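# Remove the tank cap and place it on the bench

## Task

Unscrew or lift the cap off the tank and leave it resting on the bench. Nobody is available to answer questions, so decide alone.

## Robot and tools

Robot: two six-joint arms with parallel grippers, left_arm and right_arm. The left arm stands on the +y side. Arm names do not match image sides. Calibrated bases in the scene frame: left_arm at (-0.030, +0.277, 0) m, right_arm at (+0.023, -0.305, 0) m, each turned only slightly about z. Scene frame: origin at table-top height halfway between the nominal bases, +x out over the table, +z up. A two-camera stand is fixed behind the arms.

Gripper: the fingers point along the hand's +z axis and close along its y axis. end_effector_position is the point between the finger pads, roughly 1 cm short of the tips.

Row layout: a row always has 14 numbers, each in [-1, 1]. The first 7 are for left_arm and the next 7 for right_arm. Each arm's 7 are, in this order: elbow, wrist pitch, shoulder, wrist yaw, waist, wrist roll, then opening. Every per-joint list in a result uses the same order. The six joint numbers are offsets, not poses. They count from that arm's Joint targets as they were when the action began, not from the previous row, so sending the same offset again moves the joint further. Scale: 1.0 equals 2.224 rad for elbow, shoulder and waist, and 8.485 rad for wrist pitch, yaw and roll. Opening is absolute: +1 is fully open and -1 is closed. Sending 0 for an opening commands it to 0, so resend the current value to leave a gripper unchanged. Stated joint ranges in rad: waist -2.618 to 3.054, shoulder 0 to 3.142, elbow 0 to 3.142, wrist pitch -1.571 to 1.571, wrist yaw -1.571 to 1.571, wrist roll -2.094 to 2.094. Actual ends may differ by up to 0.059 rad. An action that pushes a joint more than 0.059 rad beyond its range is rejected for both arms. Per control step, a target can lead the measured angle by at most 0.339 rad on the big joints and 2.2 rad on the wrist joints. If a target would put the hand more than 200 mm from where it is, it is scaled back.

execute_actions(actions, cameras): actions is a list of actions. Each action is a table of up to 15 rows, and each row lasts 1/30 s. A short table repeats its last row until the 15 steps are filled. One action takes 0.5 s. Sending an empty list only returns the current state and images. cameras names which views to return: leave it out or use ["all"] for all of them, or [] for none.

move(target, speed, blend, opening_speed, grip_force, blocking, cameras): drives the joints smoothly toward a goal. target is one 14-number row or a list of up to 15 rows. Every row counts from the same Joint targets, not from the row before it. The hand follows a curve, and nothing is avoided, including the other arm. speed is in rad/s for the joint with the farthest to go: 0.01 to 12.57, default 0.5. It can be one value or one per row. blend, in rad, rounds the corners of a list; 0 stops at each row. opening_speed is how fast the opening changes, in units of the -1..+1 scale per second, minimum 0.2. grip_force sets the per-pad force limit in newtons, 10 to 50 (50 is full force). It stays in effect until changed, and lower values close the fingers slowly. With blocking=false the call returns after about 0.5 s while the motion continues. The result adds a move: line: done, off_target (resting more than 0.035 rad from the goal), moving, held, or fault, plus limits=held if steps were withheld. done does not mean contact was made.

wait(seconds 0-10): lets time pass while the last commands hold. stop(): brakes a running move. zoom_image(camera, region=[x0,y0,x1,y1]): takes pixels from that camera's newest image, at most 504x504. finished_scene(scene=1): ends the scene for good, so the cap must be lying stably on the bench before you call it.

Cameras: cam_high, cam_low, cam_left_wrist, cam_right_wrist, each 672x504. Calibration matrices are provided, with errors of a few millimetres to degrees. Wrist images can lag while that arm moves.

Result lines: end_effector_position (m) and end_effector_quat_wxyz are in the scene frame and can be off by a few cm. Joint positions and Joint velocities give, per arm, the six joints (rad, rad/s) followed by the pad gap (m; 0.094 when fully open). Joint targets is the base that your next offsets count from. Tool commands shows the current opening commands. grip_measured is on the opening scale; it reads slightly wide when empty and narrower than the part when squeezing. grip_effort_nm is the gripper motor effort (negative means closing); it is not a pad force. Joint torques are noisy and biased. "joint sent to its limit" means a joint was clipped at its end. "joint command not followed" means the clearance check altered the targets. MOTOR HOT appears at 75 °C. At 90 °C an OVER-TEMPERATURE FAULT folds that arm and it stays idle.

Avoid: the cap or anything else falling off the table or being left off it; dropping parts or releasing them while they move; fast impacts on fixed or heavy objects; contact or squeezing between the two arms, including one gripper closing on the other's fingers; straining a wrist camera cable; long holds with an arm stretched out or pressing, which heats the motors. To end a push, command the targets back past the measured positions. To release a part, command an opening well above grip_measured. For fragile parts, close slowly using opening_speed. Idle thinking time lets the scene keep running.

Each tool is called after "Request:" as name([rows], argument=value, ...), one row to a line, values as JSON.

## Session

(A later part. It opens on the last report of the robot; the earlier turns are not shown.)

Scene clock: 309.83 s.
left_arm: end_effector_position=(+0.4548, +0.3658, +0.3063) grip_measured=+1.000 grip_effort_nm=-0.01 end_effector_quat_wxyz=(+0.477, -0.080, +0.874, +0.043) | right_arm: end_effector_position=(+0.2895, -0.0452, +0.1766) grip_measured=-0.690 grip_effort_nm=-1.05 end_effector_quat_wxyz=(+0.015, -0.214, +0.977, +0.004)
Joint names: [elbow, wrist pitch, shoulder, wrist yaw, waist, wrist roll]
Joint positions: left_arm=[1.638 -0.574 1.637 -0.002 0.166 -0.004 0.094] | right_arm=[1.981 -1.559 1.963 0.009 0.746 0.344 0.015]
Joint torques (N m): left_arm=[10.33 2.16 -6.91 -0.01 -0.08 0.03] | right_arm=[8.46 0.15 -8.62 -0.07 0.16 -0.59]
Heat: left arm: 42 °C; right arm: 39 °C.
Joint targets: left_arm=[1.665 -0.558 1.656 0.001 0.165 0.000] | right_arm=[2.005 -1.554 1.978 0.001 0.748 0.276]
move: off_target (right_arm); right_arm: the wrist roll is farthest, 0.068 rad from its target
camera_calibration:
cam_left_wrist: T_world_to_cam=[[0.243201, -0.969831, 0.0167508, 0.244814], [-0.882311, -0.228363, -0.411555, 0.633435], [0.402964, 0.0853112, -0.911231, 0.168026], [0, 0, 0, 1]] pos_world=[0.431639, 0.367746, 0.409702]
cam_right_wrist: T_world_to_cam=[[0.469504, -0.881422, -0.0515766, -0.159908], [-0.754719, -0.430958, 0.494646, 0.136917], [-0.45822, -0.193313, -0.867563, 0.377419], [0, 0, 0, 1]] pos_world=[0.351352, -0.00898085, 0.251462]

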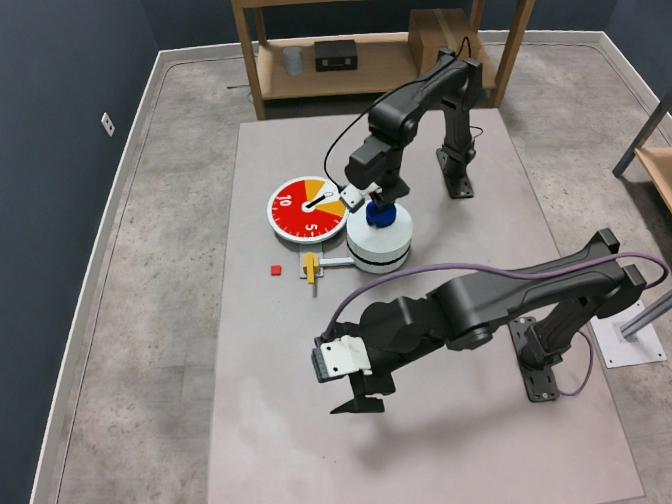

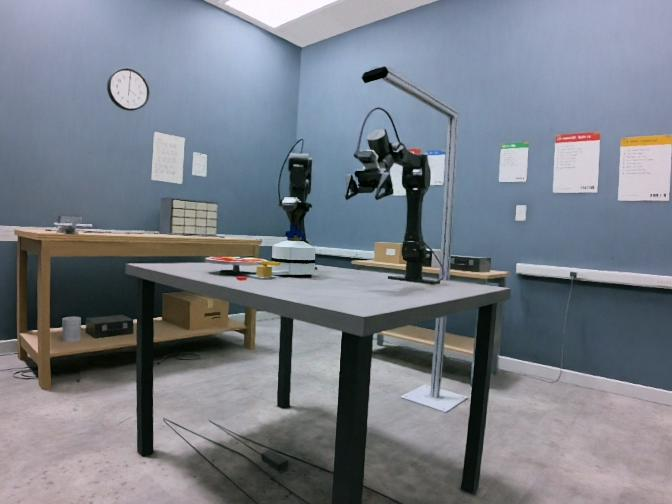

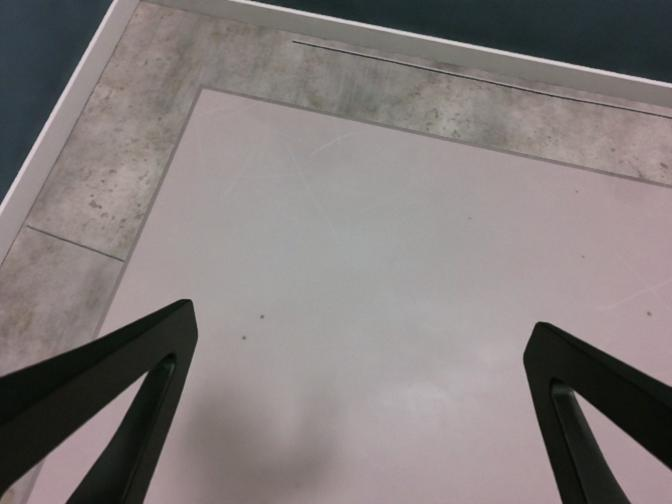

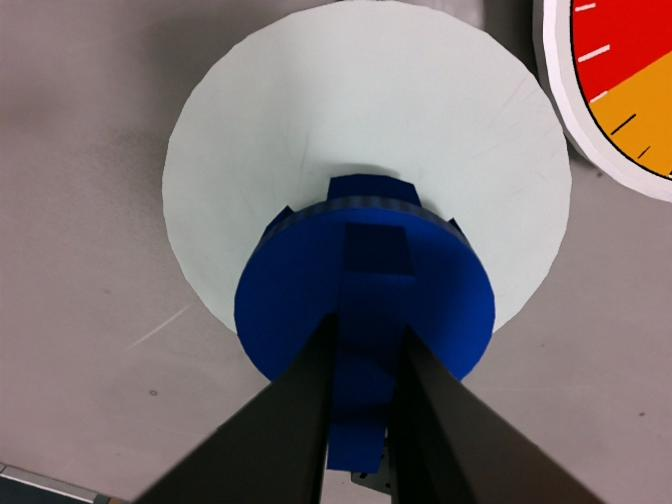

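Request:
move(target=[0,0,0,0,0,0,1,0,0,0,0,0,-0.06,-0.95], speed=0.3, cameras=["cam_right_wrist","cam_high"])

Request:
move(target=[0,0,0,0,0,0,1,0,0,0,0,0,-0.06,-0.95], speed=0.3, cameras=["cam_right_wrist","cam_low"])

Request:
zoom_image(camera="cam_low", region=[260, 200, 320, 260])

Scene clock: 321.23 s.
left_arm: end_effector_position=(+0.4548, +0.3658, +0.3063) grip_measured=+1.000 grip_effort_nm=-0.02 end_effector_quat_wxyz=(+0.477, -0.080, +0.874, +0.043) | right_arm: end_effector_position=(+0.2899, -0.0439, +0.1769) grip_measured=-0.690 grip_effort_nm=-1.05 end_effector_quat_wxyz=(+0.018, -0.479, +0.878, +0.002)
Joint names: [elbow, wrist pitch, shoulder, wrist yaw, waist, wrist roll]
Joint positions: left_arm=[1.638 -0.574 1.637 -0.002 0.166 -0.004 0.094] | right_arm=[1.982 -1.555 1.963 0.006 0.746 -0.224 0.015]
Joint torques (N m): left_arm=[10.33 2.16 -6.91 -0.01 -0.06 0.03] | right_arm=[8.36 0.11 -8.64 -0.04 0.16 -0.07]
Heat: left arm: 42 °C; right arm: 39 °C.
Joint targets: left_arm=[1.665 -0.558 1.656 0.001 0.165 0.000] | right_arm=[2.005 -1.554 1.978 0.000 0.748 -0.233]
move: done
camera_calibration:
cam_right_wrist: T_world_to_cam=[[0.870271, -0.491219, -0.0364914, -0.26068], [-0.41139, -0.765586, 0.494608, 0.0233684], [-0.270898, -0.415431, -0.86835, 0.314188], [0, 0, 0, 1]] pos_world=[0.321589, 0.0203627, 0.251754]
Images, in order (width x height): cam_high 672x504, cam_right_wrist 672x504.

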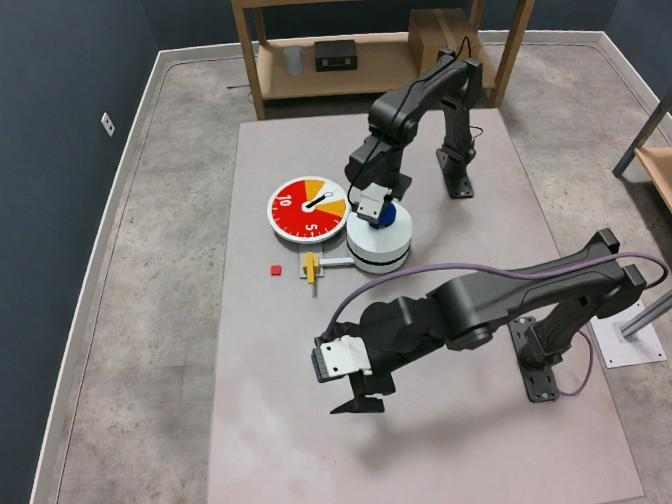

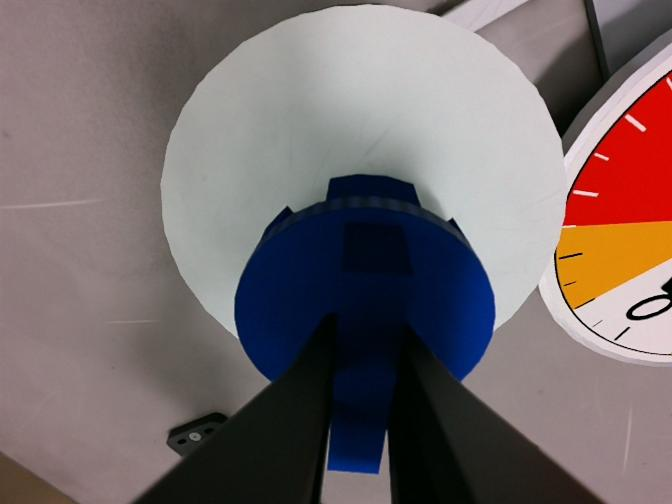

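Scene clock: 323.87 s.
left_arm: end_effector_position=(+0.4548, +0.3658, +0.3063) grip_measured=+1.000 grip_effort_nm=-0.02 end_effector_quat_wxyz=(+0.477, -0.080, +0.874, +0.043) | right_arm: end_effector_position=(+0.2894, -0.0419, +0.1772) grip_measured=-0.646 grip_effort_nm=-1.06 end_effector_quat_wxyz=(+0.019, -0.620, +0.784, +0.008)
Joint names: [elbow, wrist pitch, shoulder, wrist yaw, waist, wrist roll]
Joint positions: left_arm=[1.638 -0.574 1.637 -0.002 0.166 -0.004 0.094] | right_arm=[1.983 -1.551 1.963 -0.012 0.742 -0.568 0.017]
Joint torques (N m): left_arm=[10.33 2.16 -6.91 -0.01 -0.08 0.03] | right_arm=[8.32 0.1 -8.64 0.13 0.5 -1.55]
Heat: left arm: 42 °C; right arm: 39 °C.
Joint targets: left_arm=[1.665 -0.558 1.656 0.001 0.165 0.000] | right_arm=[2.005 -1.554 1.978 0.001 0.747 -0.742]
move: off_target (right_arm); right_arm: the wrist roll is farthest, 0.174 rad from its target
camera_calibration:
cam_right_wrist: T_world_to_cam=[[0.984432, -0.171555, -0.0382413, -0.278552], [-0.131311, -0.862459, 0.488796, -0.0595583], [-0.116837, -0.476165, -0.87156, 0.268478], [0, 0, 0, 1]] pos_world=[0.297763, 0.028686, 0.252454]
Images, in order (width x height): cam_low 672x504, cam_right_wrist 672x504.

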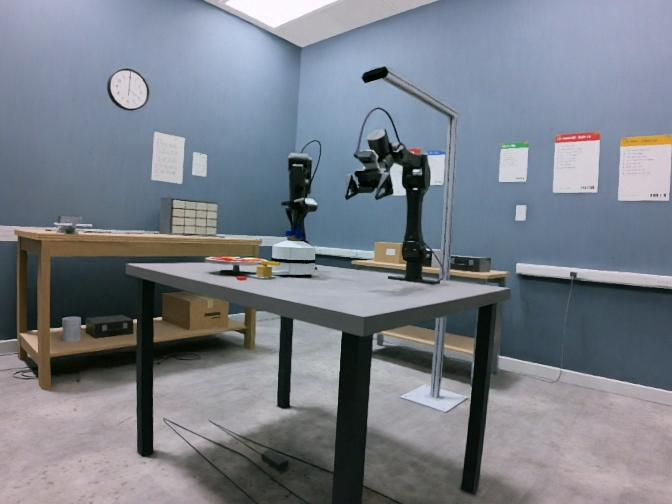

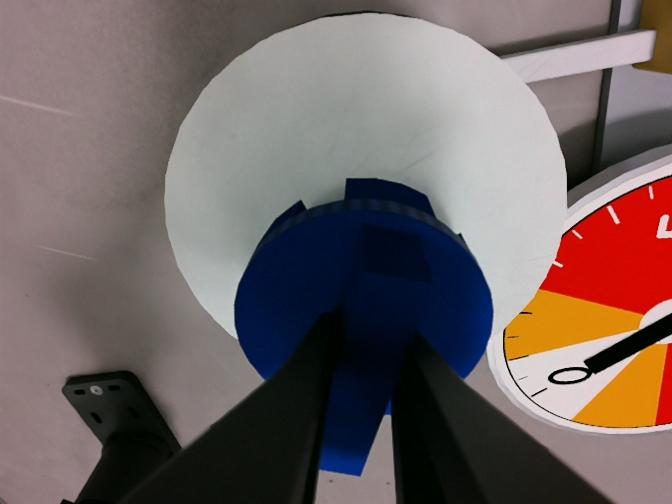

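Scaled by 8.400 from the camera's 672x504 image, which has a finer 960x720 frame.

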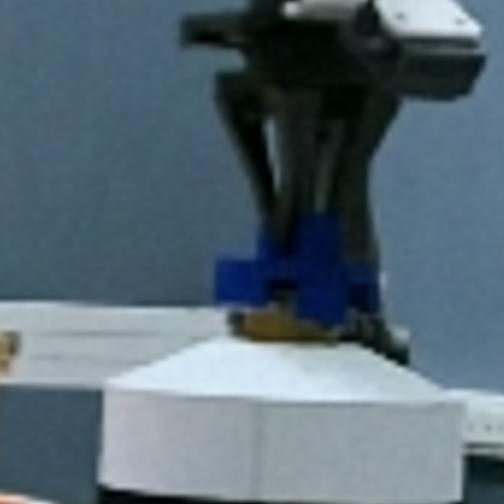

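Request:
move([
  [0,0,0,0,0,0,1,0,0,0,0,0,0.02,-0.95],
  [0,0,0,0,0,0,1,-0.0022,0.0008,-0.0135,0,0,0.02,-0.95],
], speed=0.1, cameras=["cam_high","cam_right_wrist","cam_low"])

Request:
zoom_image(camera="cam_low", region=[260, 200, 320, 260])

Scene clock: 353.47 s.
left_arm: end_effector_position=(+0.4548, +0.3658, +0.3063) grip_measured=+1.000 grip_effort_nm=-0.02 end_effector_quat_wxyz=(+0.477, -0.080, +0.874, +0.043) | right_arm: end_effector_position=(+0.2895, -0.0418, +0.1772) grip_measured=-0.665 grip_effort_nm=-1.05 end_effector_quat_wxyz=(+0.019, -0.592, +0.806, +0.009)
Joint names: [elbow, wrist pitch, shoulder, wrist yaw, waist, wrist roll]
Joint positions: left_arm=[1.638 -0.574 1.637 -0.002 0.166 -0.004 0.094] | right_arm=[1.983 -1.551 1.963 -0.012 0.742 -0.496 0.016]
Joint torques (N m): left_arm=[10.33 2.16 -6.93 -0.02 -0.08 0.02] | right_arm=[7.86 0.15 -11.12 0.13 0.5 -0.67]
Heat: left arm: 42 °C; right arm: 39 °C.
Joint targets: left_arm=[1.665 -0.558 1.656 0.001 0.165 0.000] | right_arm=[2.000 -1.547 1.948 0.001 0.747 -0.572]
move: off_target (right_arm); right_arm: the wrist roll is farthest, 0.076 rad from its target
camera_calibration:
cam_right_wrist: T_world_to_cam=[[0.969449, -0.241906, -0.0406132, -0.276888], [-0.192121, -0.851767, 0.487424, -0.0410712], [-0.152504, -0.46473, -0.87222, 0.279495], [0, 0, 0, 1]] pos_world=[0.303163, 0.0279258, 0.252555]
Images, in order (width x height): cam_high 672x504, cam_low 672x504, cam_right_wrist 672x504.

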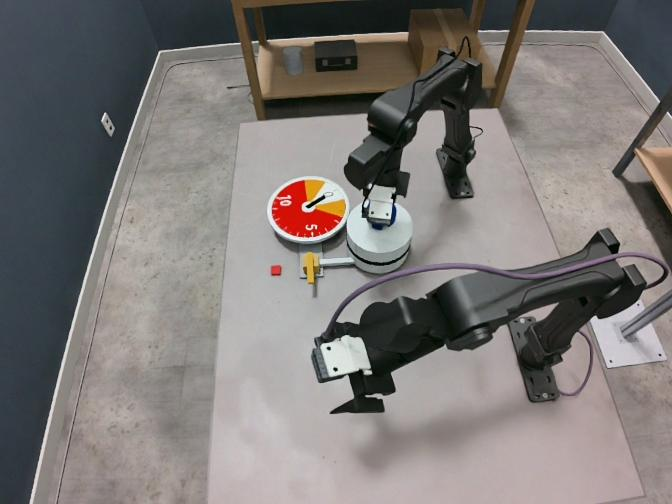

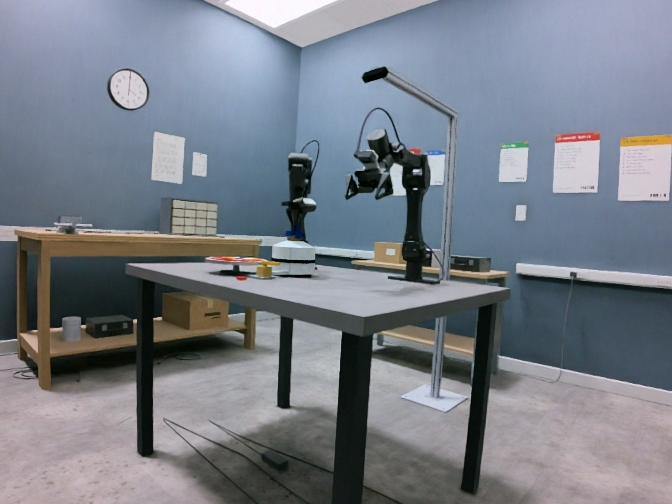

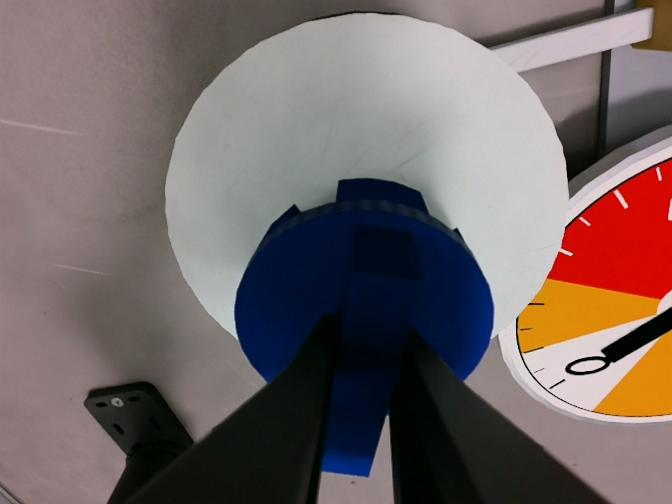

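Scaled by 8.400 from the camera's 672x504 image, which has a finer 960x720 frame.

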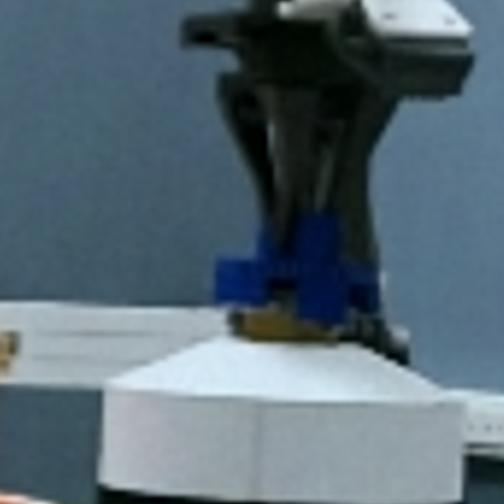

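Request:
move(target=[0,0,0,0,0,0,1,-0.0063,0.0023,-0.0405,0,0,0,-0.95], speed=0.06, cameras=["cam_high","cam_right_wrist","cam_low"])

Request:
zoom_image(camera="cam_low", region=[260, 200, 320, 260])

Scene clock: 363.10 s.
left_arm: end_effector_position=(+0.4548, +0.3658, +0.3063) grip_measured=+1.000 grip_effort_nm=-0.01 end_effector_quat_wxyz=(+0.477, -0.080, +0.874, +0.043) | right_arm: end_effector_position=(+0.2894, -0.0419, +0.1787) grip_measured=-0.666 grip_effort_nm=-1.05 end_effector_quat_wxyz=(+0.025, -0.592, +0.806, +0.009)
Joint names: [elbow, wrist pitch, shoulder, wrist yaw, waist, wrist roll]
Joint positions: left_arm=[1.638 -0.574 1.637 -0.002 0.166 -0.004 0.094] | right_arm=[1.97 -1.539 1.95 -0.012 0.742 -0.496 0.016]
Joint torques (N m): left_arm=[10.33 2.16 -6.91 -0.01 -0.08 0.03] | right_arm=[7.73 0.25 -17.98 0.13 0.5 -0.67]
Heat: left arm: 42 °C; right arm: 38 °C.
Joint targets: left_arm=[1.665 -0.558 1.656 0.001 0.165 0.000] | right_arm=[1.986 -1.527 1.858 0.000 0.747 -0.572]
move: off_target (right_arm); right_arm: the shoulder is farthest, 0.092 rad from its target
camera_calibration:
cam_right_wrist: T_world_to_cam=[[0.969779, -0.241576, -0.0342048, -0.277962], [-0.196325, -0.855874, 0.478472, -0.0393086], [-0.144862, -0.457297, -0.877436, 0.279736], [0, 0, 0, 1]] pos_world=[0.302367, 0.0271304, 0.254751]
Images, in order (width x height): cam_high 672x504, cam_low 672x504, cam_right_wrist 672x504.

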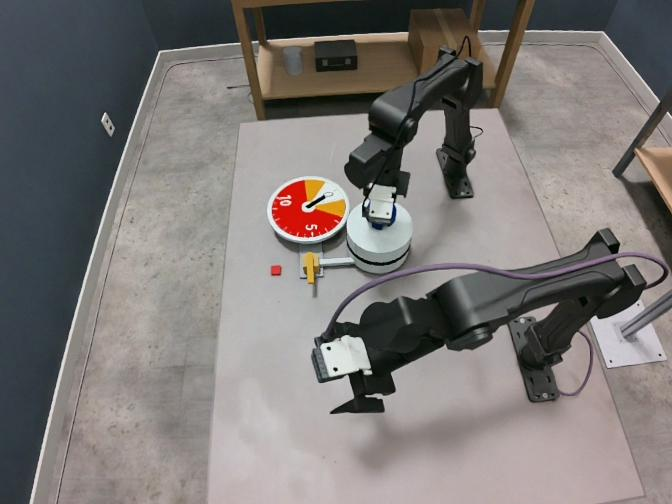

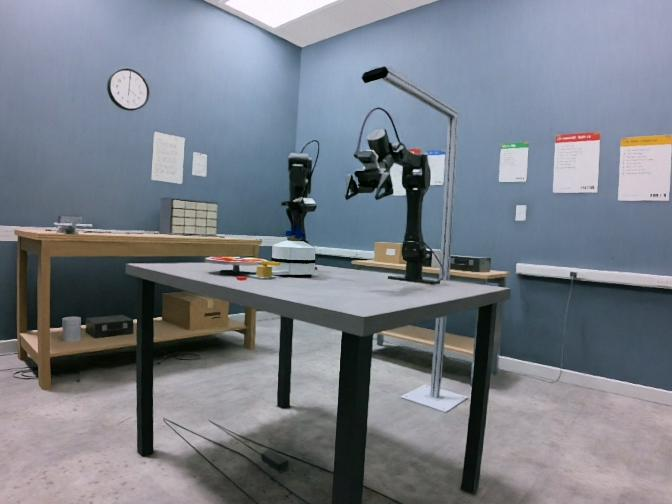

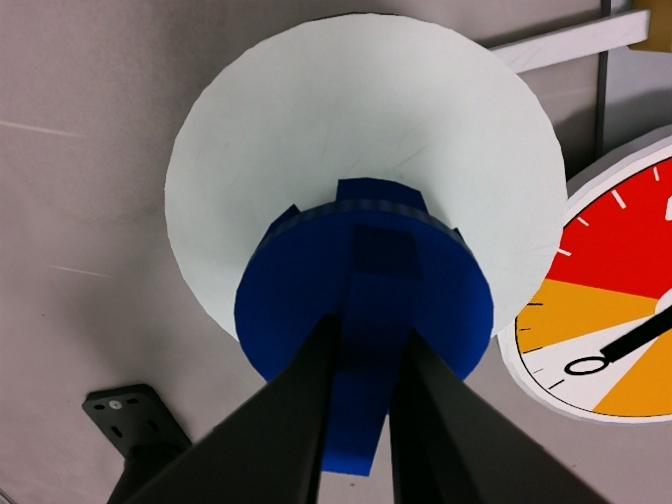

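Scaled by 8.400 from the camera's 672x504 image, which has a finer 960x720 frame.

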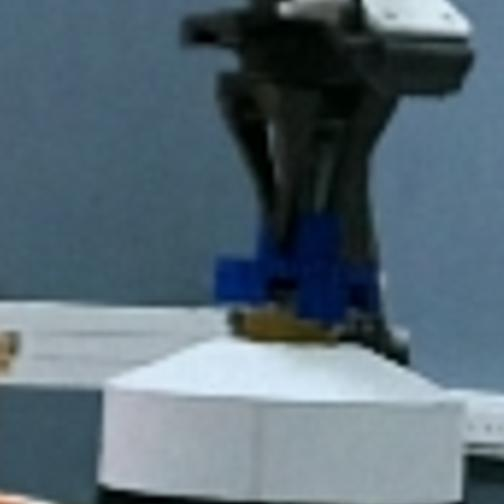

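Request:
move([
  [0,0,0,0,0,0,1,0.0085,-0.0031,0.054,0,0,0.004,-0.95],
  [0,0,0,0,0,0,1,0.0085,-0.0031,0.054,0,0,0.004,-0.3],
  [0,0,0,0,0,0,1,0.0085,-0.0031,0.054,0,0,0.0215,-0.3],
  [0,0,0,0,0,0,1,0.0085,-0.0031,0.054,0,0,0.0216,-0.95],
], speed=0.15, opening_speed=0.6, cameras=["cam_high","cam_right_wrist","cam_low"])

Request:
zoom_image(camera="cam_right_wrist", region=[180, 120, 540, 390])

Request:
zoom_image(camera="cam_low", region=[275, 220, 315, 250])

Scene clock: 387.77 s.
left_arm: end_effector_position=(+0.4548, +0.3658, +0.3063) grip_measured=+1.000 grip_effort_nm=-0.01 end_effector_quat_wxyz=(+0.477, -0.080, +0.874, +0.043) | right_arm: end_effector_position=(+0.2900, -0.0425, +0.1774) grip_measured=-0.689 grip_effort_nm=-1.05 end_effector_quat_wxyz=(+0.020, -0.551, +0.834, +0.007)
Joint names: [elbow, wrist pitch, shoulder, wrist yaw, waist, wrist roll]
Joint positions: left_arm=[1.638 -0.574 1.637 -0.002 0.166 -0.004 0.094] | right_arm=[1.98 -1.548 1.96 -0.007 0.742 -0.396 0.015]
Joint torques (N m): left_arm=[10.33 2.16 -6.91 -0.01 -0.08 0.02] | right_arm=[8.61 0.07 -8.39 0.09 0.5 0.08]
Motor temperatures (°C): left_arm=[43 39 28 21 26 21 22] | right_arm=[39 27 39 22 23 24 23]
Heat: left arm: 43 °C; right arm: 39 °C.
Joint targets: left_arm=[1.665 -0.558 1.656 0.001 0.165 0.000] | right_arm=[2.005 -1.554 1.978 0.001 0.747 -0.389]
move: done; target 2's new numbers were sent with right_arm's wrist roll 0.061 rad from that target
camera_calibration:
cam_right_wrist: T_world_to_cam=[[0.940625, -0.337114, -0.0397368, -0.273307], [-0.276388, -0.828578, 0.486897, -0.0161719], [-0.197065, -0.447005, -0.872555, 0.293094], [0, 0, 0, 1]] pos_world=[0.310369, 0.0254793, 0.252755]
Images, in order (width x height): cam_high 672x504, cam_low 672x504, cam_right_wrist 672x504.

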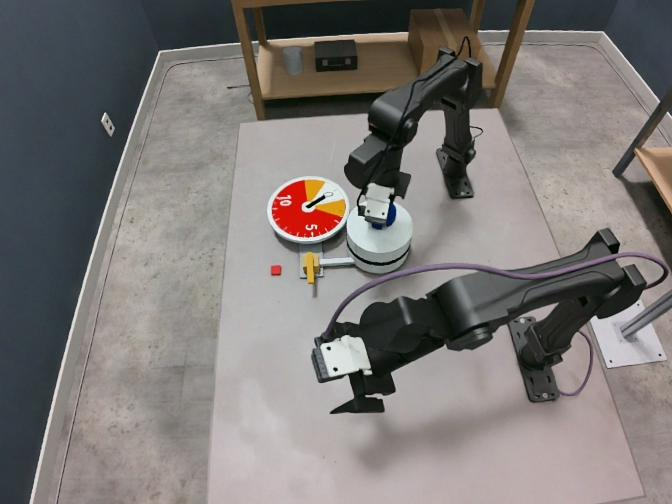

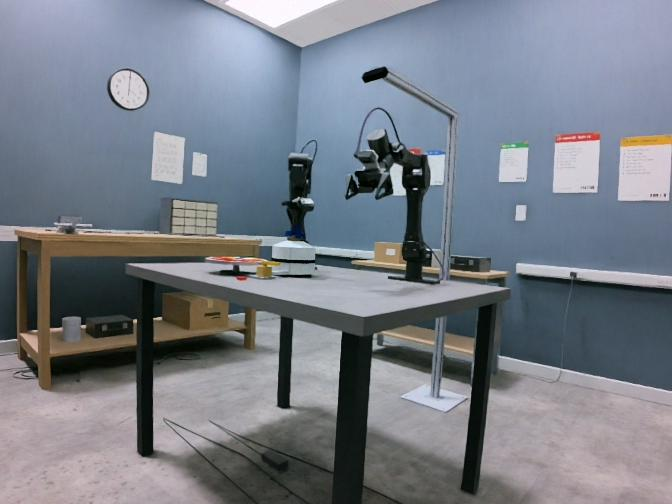

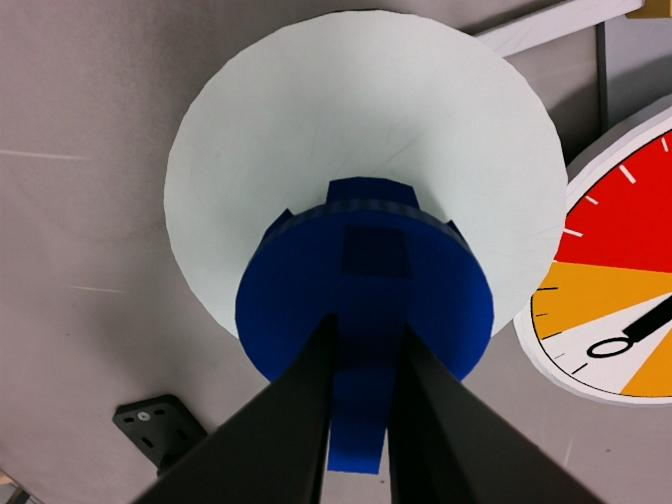

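Scaled by 1.400 from the camera's 672x504 image, which has a finer 960x720 frame.

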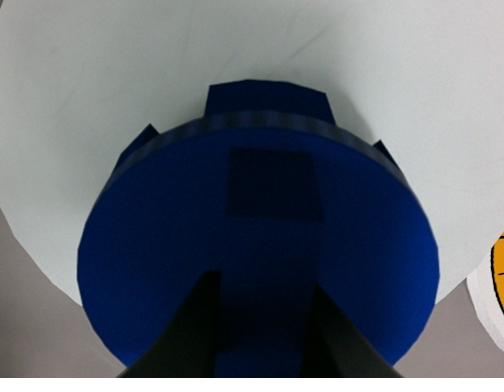

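Scaled by 12.600 from the camera's 672x504 image, which has a finer 960x720 frame.

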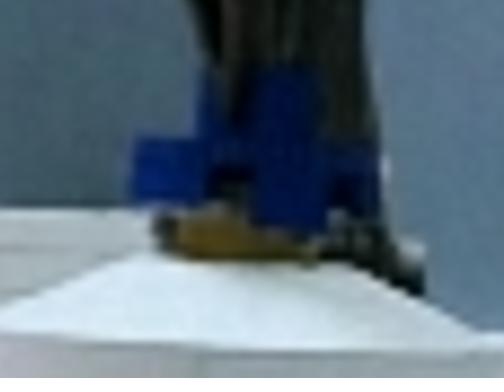

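Request:
move(target=[0,0,0,0,0,0,1,0,0,0,0,0,-0.025,-1], speed=0.2, cameras=["cam_right_wrist"])

Scene clock: 394.07 s.
left_arm: end_effector_position=(+0.4548, +0.3658, +0.3063) grip_measured=+1.000 grip_effort_nm=-0.01 end_effector_quat_wxyz=(+0.477, -0.080, +0.874, +0.043) | right_arm: end_effector_position=(+0.2897, -0.0424, +0.1774) grip_measured=-0.689 grip_effort_nm=-1.05 end_effector_quat_wxyz=(+0.020, -0.577, +0.816, +0.007)
Joint names: [elbow, wrist pitch, shoulder, wrist yaw, waist, wrist roll]
Joint positions: left_arm=[1.638 -0.574 1.637 -0.002 0.166 -0.004 0.094] | right_arm=[1.98 -1.549 1.96 -0.009 0.742 -0.459 0.015]
Joint torques (N m): left_arm=[10.33 2.16 -6.93 -0.01 -0.09 0.03] | right_arm=[8.55 0.08 -8.39 0.1 0.51 -1.25]
Heat: left arm: 43 °C; right arm: 39 °C.
Joint targets: left_arm=[1.665 -0.558 1.656 0.001 0.165 0.000] | right_arm=[2.005 -1.554 1.978 0.001 0.747 -0.601]
move: off_target (right_arm); right_arm: the wrist roll is farthest, 0.142 rad from its target
camera_calibration:
cam_right_wrist: T_world_to_cam=[[0.959978, -0.27738, -0.0387589, -0.276281], [-0.224181, -0.843957, 0.487319, -0.0320176], [-0.167883, -0.459126, -0.872364, 0.284239], [0, 0, 0, 1]] pos_world=[0.305765, 0.0268453, 0.252854]
Images, in order (width x height): cam_right_wrist 672x504.

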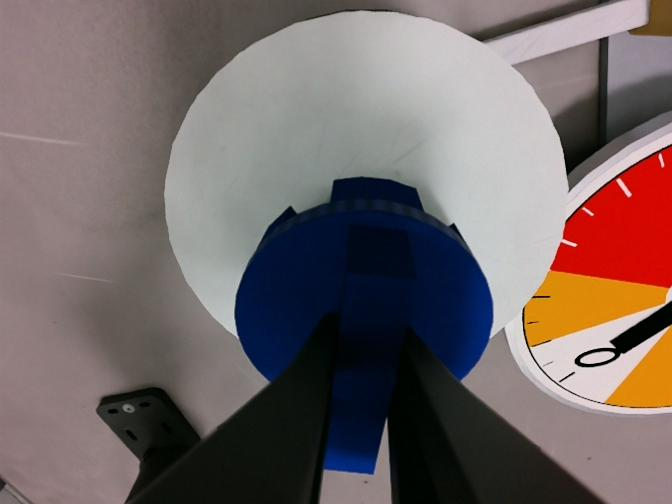

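Request:
move(target=[0,0,0,0,0,0,1,-0.006,0.003,-0.08,0,0,0.006,-1], speed=0.08, cameras=["cam_right_wrist","cam_low"])

Request:
zoom_image(camera="cam_low", region=[275, 220, 315, 250])

Scene clock: 415.27 s.
left_arm: end_effector_position=(+0.4548, +0.3658, +0.3063) grip_measured=+1.000 grip_effort_nm=-0.02 end_effector_quat_wxyz=(+0.477, -0.080, +0.874, +0.043) | right_arm: end_effector_position=(+0.2820, -0.0488, +0.2285) grip_measured=-0.690 grip_effort_nm=-1.05 end_effector_quat_wxyz=(+0.098, -0.609, +0.787, +0.015)
Joint names: [elbow, wrist pitch, shoulder, wrist yaw, waist, wrist roll]
Joint positions: left_arm=[1.638 -0.574 1.637 -0.002 0.166 -0.004 0.094] | right_arm=[1.976 -1.536 1.812 -0.007 0.744 -0.543 0.015]
Joint torques (N m): left_arm=[10.32 2.16 -6.93 -0.01 -0.08 0.03] | right_arm=[7.66 0.48 -9.32 0.1 0.27 -0.04]
Heat: left arm: 43 °C; right arm: 40 °C.
Joint targets: left_arm=[1.665 -0.558 1.656 0.001 0.165 0.000] | right_arm=[1.991 -1.528 1.800 0.000 0.748 -0.550]
move: done
camera_calibration:
cam_right_wrist: T_world_to_cam=[[0.979362, -0.194652, 0.0544091, -0.291326], [-0.200781, -0.906139, 0.372288, -0.0474936], [-0.0231642, -0.375529, -0.926521, 0.300119], [0, 0, 0, 1]] pos_world=[0.28273, 0.0129606, 0.311599]
Images, in order (width x height): cam_low 672x504, cam_right_wrist 672x504.

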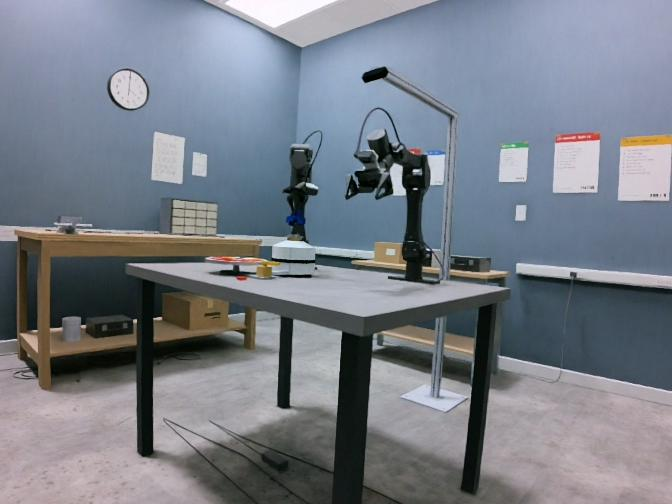

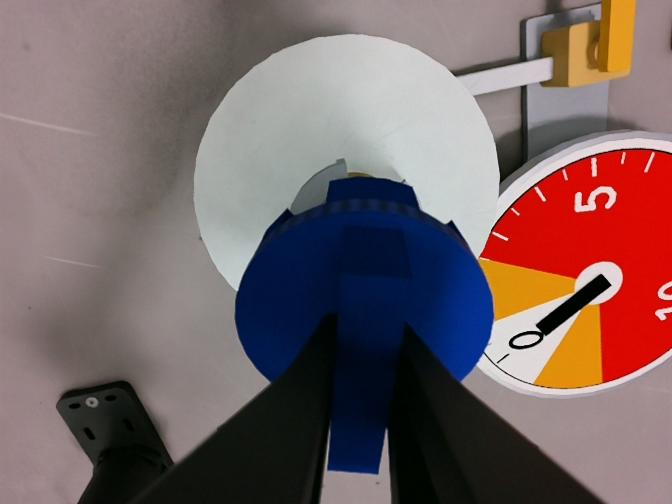

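Scaled by 12.600 from the camera's 672x504 image, which has a finer 960x720 frame.

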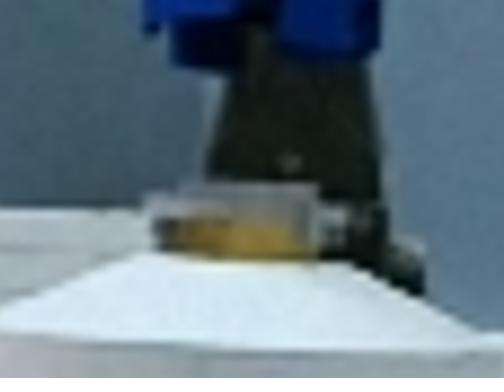

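Request:
move([
  [0,0,0,0,0,0,1,0,0,0,0,-0.3813,0,-1],
  [0,0,0,0,0,0,1,-0.1938,0.0323,0.0344,0,-0.3813,0,-1],
], speed=0.4, blend=0.1)

Request:
zoom_image(camera="cam_low", region=[230, 180, 330, 285])

Scene clock: 438.50 s.
left_arm: end_effector_position=(+0.4548, +0.3658, +0.3063) grip_measured=+1.000 grip_effort_nm=-0.01 end_effector_quat_wxyz=(+0.477, -0.080, +0.874, +0.043) | right_arm: end_effector_position=(+0.3702, -0.3266, +0.1026) grip_measured=-0.690 grip_effort_nm=-1.05 end_effector_quat_wxyz=(-0.003, -0.236, +0.972, +0.003)
Joint names: [elbow, wrist pitch, shoulder, wrist yaw, waist, wrist roll]
Joint positions: left_arm=[1.638 -0.574 1.637 -0.002 0.166 -0.004 0.094] | right_arm=[1.563 -1.269 1.872 -0.004 -0.096 -0.544 0.015]
Joint torques (N m): left_arm=[10.33 2.16 -6.91 -0.01 -0.08 0.02] | right_arm=[6.32 0.17 -8.84 0.05 -0.5 -0.04]
Motor temperatures (°C): left_arm=[43 40 28 21 26 21 22] | right_arm=[39 27 34 22 23 24 24]
Heat: left arm: 43 °C; right arm: 39 °C.
Joint targets: left_arm=[1.665 -0.558 1.656 0.001 0.165 0.000] | right_arm=[1.560 -1.254 1.877 0.000 -0.101 -0.550]
move: done
camera_calibration:
cam_left_wrist: T_world_to_cam=[[0.243201, -0.969831, 0.0167508, 0.244814], [-0.882311, -0.228363, -0.411555, 0.633435], [0.402964, 0.0853112, -0.911231, 0.168026], [0, 0, 0, 1]] pos_world=[0.431639, 0.367746, 0.409702]
cam_right_wrist: T_world_to_cam=[[0.508608, -0.858949, -0.0593722, -0.455985], [-0.715669, -0.46009, 0.525486, 0.0861199], [-0.478682, -0.224775, -0.848728, 0.291139], [0, 0, 0, 1]] pos_world=[0.432914, -0.286604, 0.174771]

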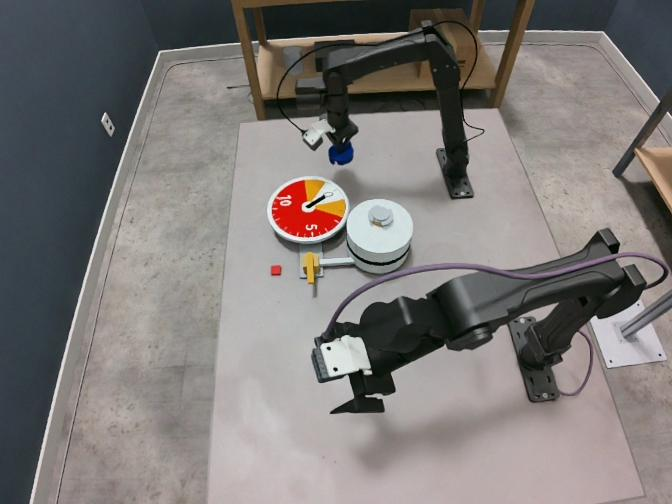

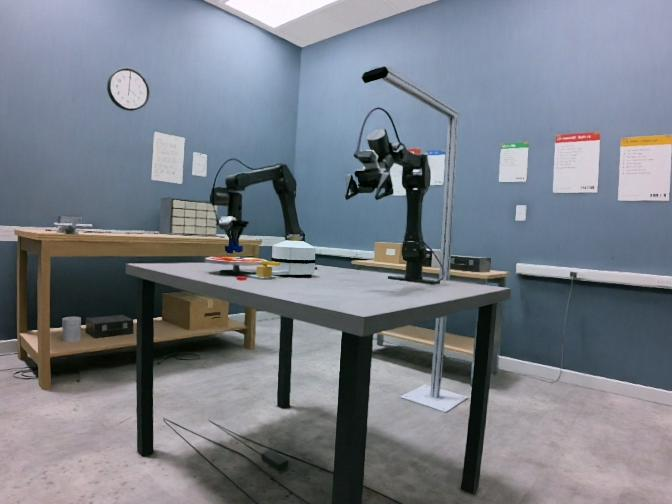

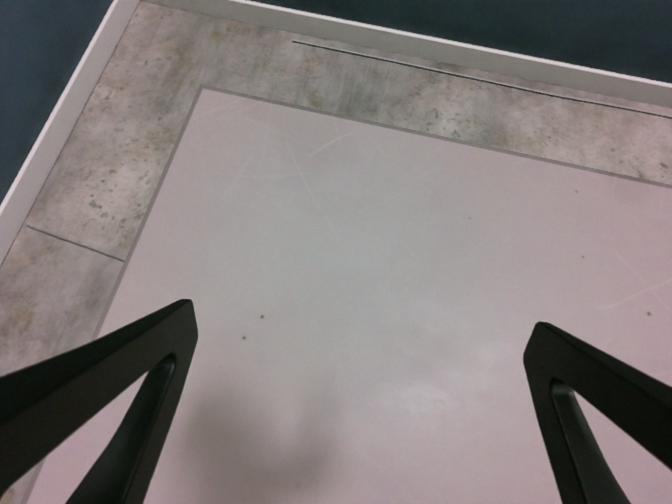

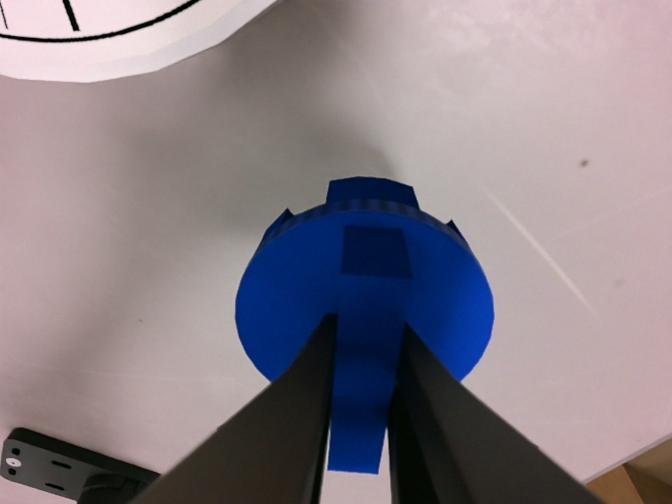

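Scaled by 4.800 from the camera's 672x504 image, which has a finer 960x720 frame.

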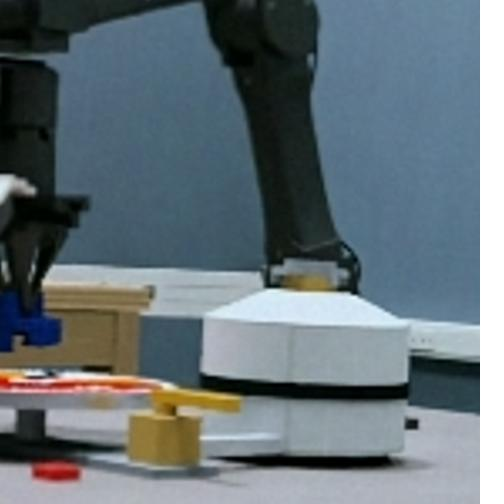

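Request:
move(target=[0,0,0,0,0,0,1,-0.0707,0.0224,0.015,0,0,0,-1], speed=0.12, cameras=["cam_low","cam_right_wrist"])

Request:
zoom_image(camera="cam_low", region=[200, 220, 280, 280])

Scene clock: 446.63 s.
left_arm: end_effector_position=(+0.4548, +0.3658, +0.3063) grip_measured=+1.000 grip_effort_nm=-0.01 end_effector_quat_wxyz=(+0.477, -0.080, +0.874, +0.043) | right_arm: end_effector_position=(+0.3719, -0.3267, +0.0555) grip_measured=-0.690 grip_effort_nm=-1.05 end_effector_quat_wxyz=(+0.001, -0.236, +0.972, +0.002)
Joint names: [elbow, wrist pitch, shoulder, wrist yaw, waist, wrist roll]
Joint positions: left_arm=[1.638 -0.574 1.637 -0.002 0.166 -0.004 0.094] | right_arm=[1.409 -1.08 1.899 -0.004 -0.096 -0.544 0.015]
Joint torques (N m): left_arm=[10.33 2.16 -6.91 -0.01 -0.08 0.02] | right_arm=[5.94 0.19 -8.47 0.06 -0.5 -0.04]
Heat: left arm: 43 °C; right arm: 38 °C.
Joint targets: left_arm=[1.665 -0.558 1.656 0.001 0.165 0.000] | right_arm=[1.403 -1.064 1.910 0.000 -0.101 -0.550]
move: done
camera_calibration:
cam_right_wrist: T_world_to_cam=[[0.509131, -0.858966, -0.0544418, -0.460207], [-0.720204, -0.45981, 0.519501, 0.114046], [-0.471266, -0.225285, -0.852734, 0.249279], [0, 0, 0, 1]] pos_world=[0.433919, -0.286704, 0.128267]
Images, in order (width x height): cam_low 672x504, cam_right_wrist 672x504.

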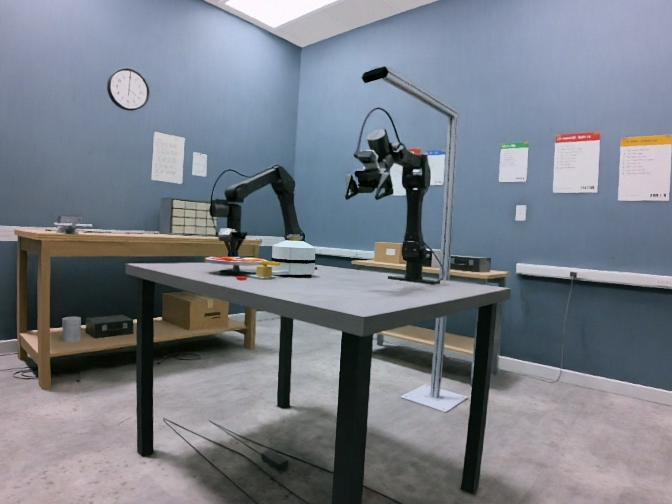

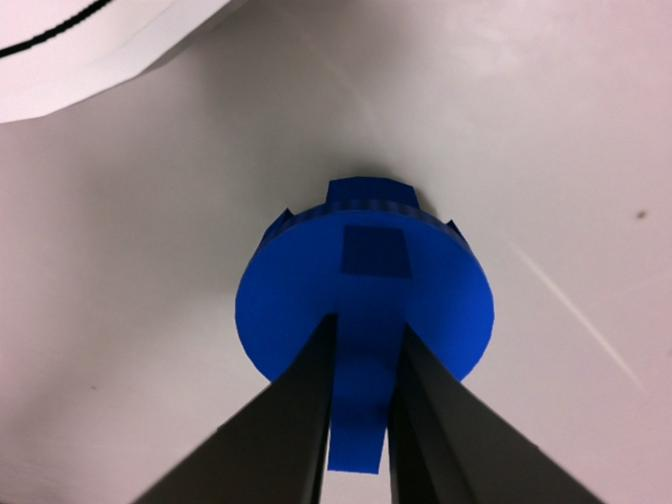

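Scaled by 6.300 from the camera's 672x504 image, which has a finer 960x720 frame.

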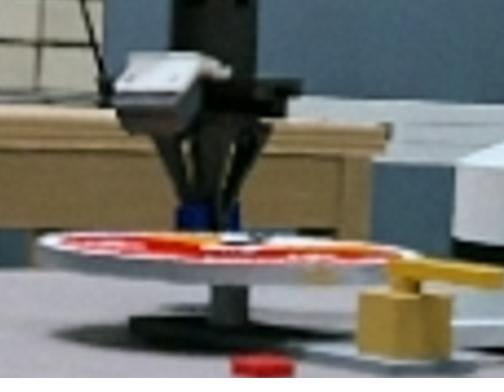

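Request:
move(target=[0,0,0,0,0,0,1,-0.0117,0.0036,0.0012,0,0,0,-1], speed=0.06, cameras=["cam_right_wrist"])

Request:
move(target=[0,0,0,0,0,0,1,-0.0088,0.0027,0.0008,0,0,0,-1], speed=0.06, cameras=["cam_right_wrist"])

Scene clock: 456.63 s.
left_arm: end_effector_position=(+0.4548, +0.3658, +0.3063) grip_measured=+1.000 grip_effort_nm=-0.01 end_effector_quat_wxyz=(+0.477, -0.080, +0.874, +0.043) | right_arm: end_effector_position=(+0.3715, -0.3267, +0.0493) grip_measured=-0.690 grip_effort_nm=-1.05 end_effector_quat_wxyz=(+0.003, -0.236, +0.972, +0.001)
Joint names: [elbow, wrist pitch, shoulder, wrist yaw, waist, wrist roll]
Joint positions: left_arm=[1.638 -0.574 1.637 -0.002 0.166 -0.004 0.094] | right_arm=[1.383 -1.049 1.899 -0.004 -0.096 -0.544 0.015]
Joint torques (N m): left_arm=[10.33 2.16 -6.93 -0.01 -0.08 0.03] | right_arm=[5.86 0.2 -8.21 0.06 -0.5 -0.04]
Heat: left arm: 43 °C; right arm: 38 °C.
Joint targets: left_arm=[1.665 -0.558 1.656 0.001 0.165 0.000] | right_arm=[1.377 -1.034 1.913 0.000 -0.101 -0.550]
move: done
camera_calibration:
cam_right_wrist: T_world_to_cam=[[0.509395, -0.858985, -0.0515921, -0.460592], [-0.722809, -0.459634, 0.516027, 0.118142], [-0.466973, -0.22557, -0.855017, 0.242208], [0, 0, 0, 1]] pos_world=[0.433121, -0.286704, 0.122365]
Images, in order (width x height): cam_right_wrist 672x504.

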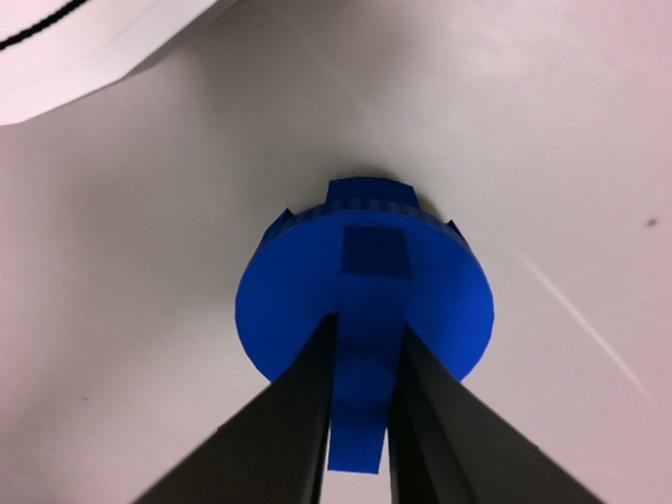

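Scene clock: 457.53 s.
left_arm: end_effector_position=(+0.4548, +0.3658, +0.3063) grip_measured=+1.000 grip_effort_nm=-0.01 end_effector_quat_wxyz=(+0.477, -0.080, +0.874, +0.043) | right_arm: end_effector_position=(+0.3710, -0.3266, +0.0446) grip_measured=-0.690 grip_effort_nm=-1.05 end_effector_quat_wxyz=(+0.005, -0.236, +0.972, +0.000)
Joint names: [elbow, wrist pitch, shoulder, wrist yaw, waist, wrist roll]
Joint positions: left_arm=[1.638 -0.574 1.637 -0.002 0.166 -0.004 0.094] | right_arm=[1.364 -1.026 1.899 -0.004 -0.096 -0.544 0.015]
Joint torques (N m): left_arm=[10.35 2.16 -6.93 -0.01 -0.09 0.03] | right_arm=[5.83 0.2 -8.05 0.05 -0.5 -0.04]
Heat: left arm: 43 °C; right arm: 38 °C.
Joint targets: left_arm=[1.665 -0.558 1.656 0.001 0.165 0.000] | right_arm=[1.357 -1.011 1.915 0.000 -0.101 -0.550]
move: done
camera_calibration:
cam_right_wrist: T_world_to_cam=[[0.509539, -0.859013, -0.0496607, -0.46063], [-0.724561, -0.459484, 0.513698, 0.121008], [-0.464091, -0.225767, -0.856533, 0.236886], [0, 0, 0, 1]] pos_world=[0.432323, -0.286605, 0.117864]
Images, in order (width x height): cam_right_wrist 672x504.

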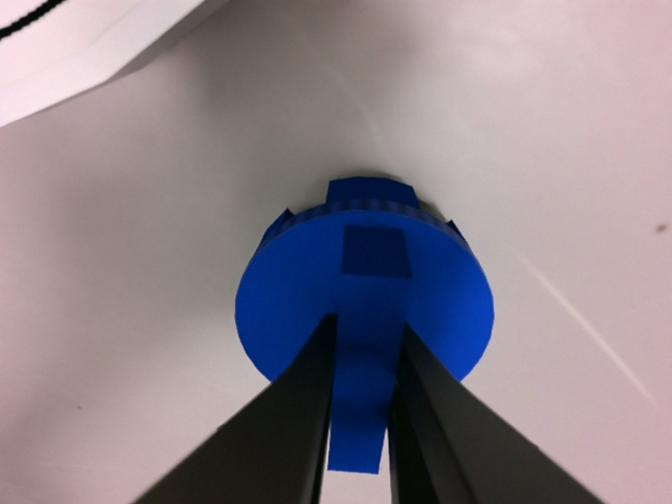

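No contact yet; continue.

Request:
move(target=[0,0,0,0,0,0,1,-0.0088,0.0025,0.0008,0,0,0,-1], speed=0.05, cameras=["cam_right_wrist"])

Request:
move(target=[0,0,0,0,0,0,1,-0.0088,0.0025,0.0008,0,0,0,-1], speed=0.05, cameras=["cam_right_wrist"])

Scene clock: 464.87 s.
left_arm: end_effector_position=(+0.4548, +0.3658, +0.3063) grip_measured=+1.000 grip_effort_nm=-0.01 end_effector_quat_wxyz=(+0.477, -0.080, +0.874, +0.043) | right_arm: end_effector_position=(+0.3695, -0.3265, +0.0383) grip_measured=-0.690 grip_effort_nm=-1.05 end_effector_quat_wxyz=(+0.003, -0.236, +0.972, +0.001)
Joint names: [elbow, wrist pitch, shoulder, wrist yaw, waist, wrist roll]
Joint positions: left_arm=[1.638 -0.574 1.637 -0.002 0.166 -0.004 0.094] | right_arm=[1.344 -1.005 1.904 -0.004 -0.096 -0.544 0.015]
Joint torques (N m): left_arm=[10.33 2.16 -6.93 -0.01 -0.08 0.03] | right_arm=[5.79 0.19 -8.34 0.06 -0.5 -0.04]
Heat: left arm: 43 °C; right arm: 38 °C.
Joint targets: left_arm=[1.665 -0.558 1.656 0.001 0.165 0.000] | right_arm=[1.338 -0.990 1.916 0.000 -0.101 -0.550]
move: done
camera_calibration:
cam_right_wrist: T_world_to_cam=[[0.509395, -0.858985, -0.0515921, -0.459969], [-0.722809, -0.459634, 0.516027, 0.122464], [-0.466973, -0.22557, -0.855017, 0.231914], [0, 0, 0, 1]] pos_world=[0.431121, -0.286504, 0.111365]
Images, in order (width x height): cam_right_wrist 672x504.

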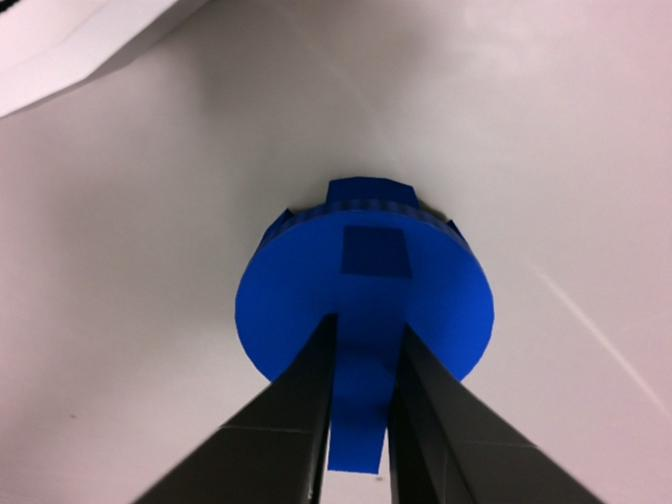

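Scene clock: 465.57 s.
left_arm: end_effector_position=(+0.4548, +0.3658, +0.3063) grip_measured=+1.000 grip_effort_nm=-0.01 end_effector_quat_wxyz=(+0.477, -0.080, +0.874, +0.043) | right_arm: end_effector_position=(+0.3696, -0.3265, +0.0373) grip_measured=-0.690 grip_effort_nm=-1.05 end_effector_quat_wxyz=(+0.004, -0.236, +0.972, +0.001)
Joint names: [elbow, wrist pitch, shoulder, wrist yaw, waist, wrist roll]
Joint positions: left_arm=[1.638 -0.574 1.637 -0.002 0.166 -0.004 0.094] | right_arm=[1.34 -0.999 1.904 -0.004 -0.096 -0.544 0.015]
Joint torques (N m): left_arm=[10.32 2.16 -6.93 -0.01 -0.08 0.02] | right_arm=[4.48 0.37 -8.17 0.06 -0.5 -0.04]
Heat: left arm: 43 °C; right arm: 38 °C.
Joint targets: left_arm=[1.665 -0.558 1.656 0.001 0.165 0.000] | right_arm=[1.318 -0.968 1.918 0.000 -0.101 -0.550]
move: done
camera_calibration:
cam_right_wrist: T_world_to_cam=[[0.50944, -0.859023, -0.0505138, -0.460165], [-0.723794, -0.459512, 0.514753, 0.12353], [-0.465396, -0.225674, -0.855849, 0.230527], [0, 0, 0, 1]] pos_world=[0.431122, -0.286505, 0.110464]
Images, in order (width x height): cam_right_wrist 672x504.

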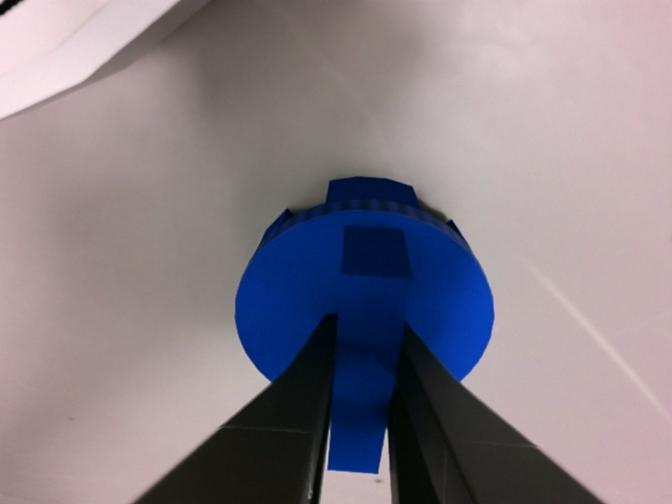

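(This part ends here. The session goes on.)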